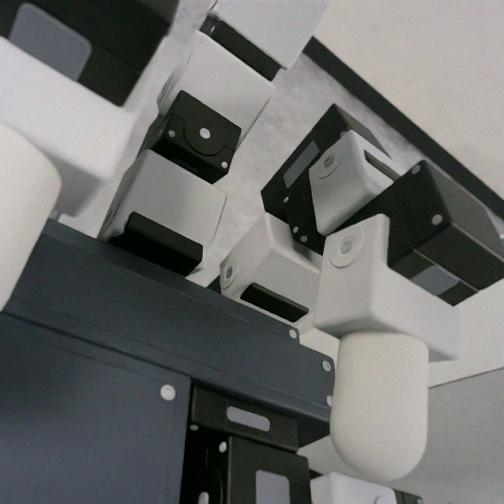

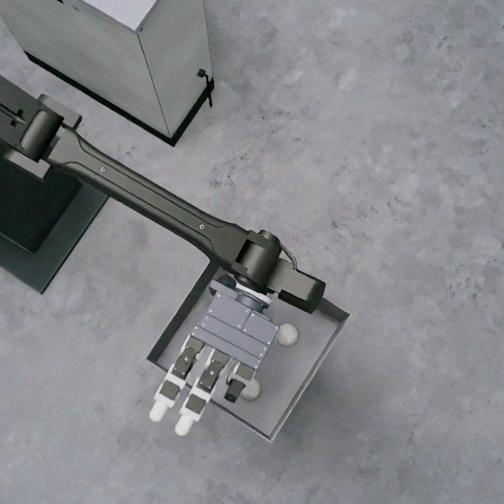

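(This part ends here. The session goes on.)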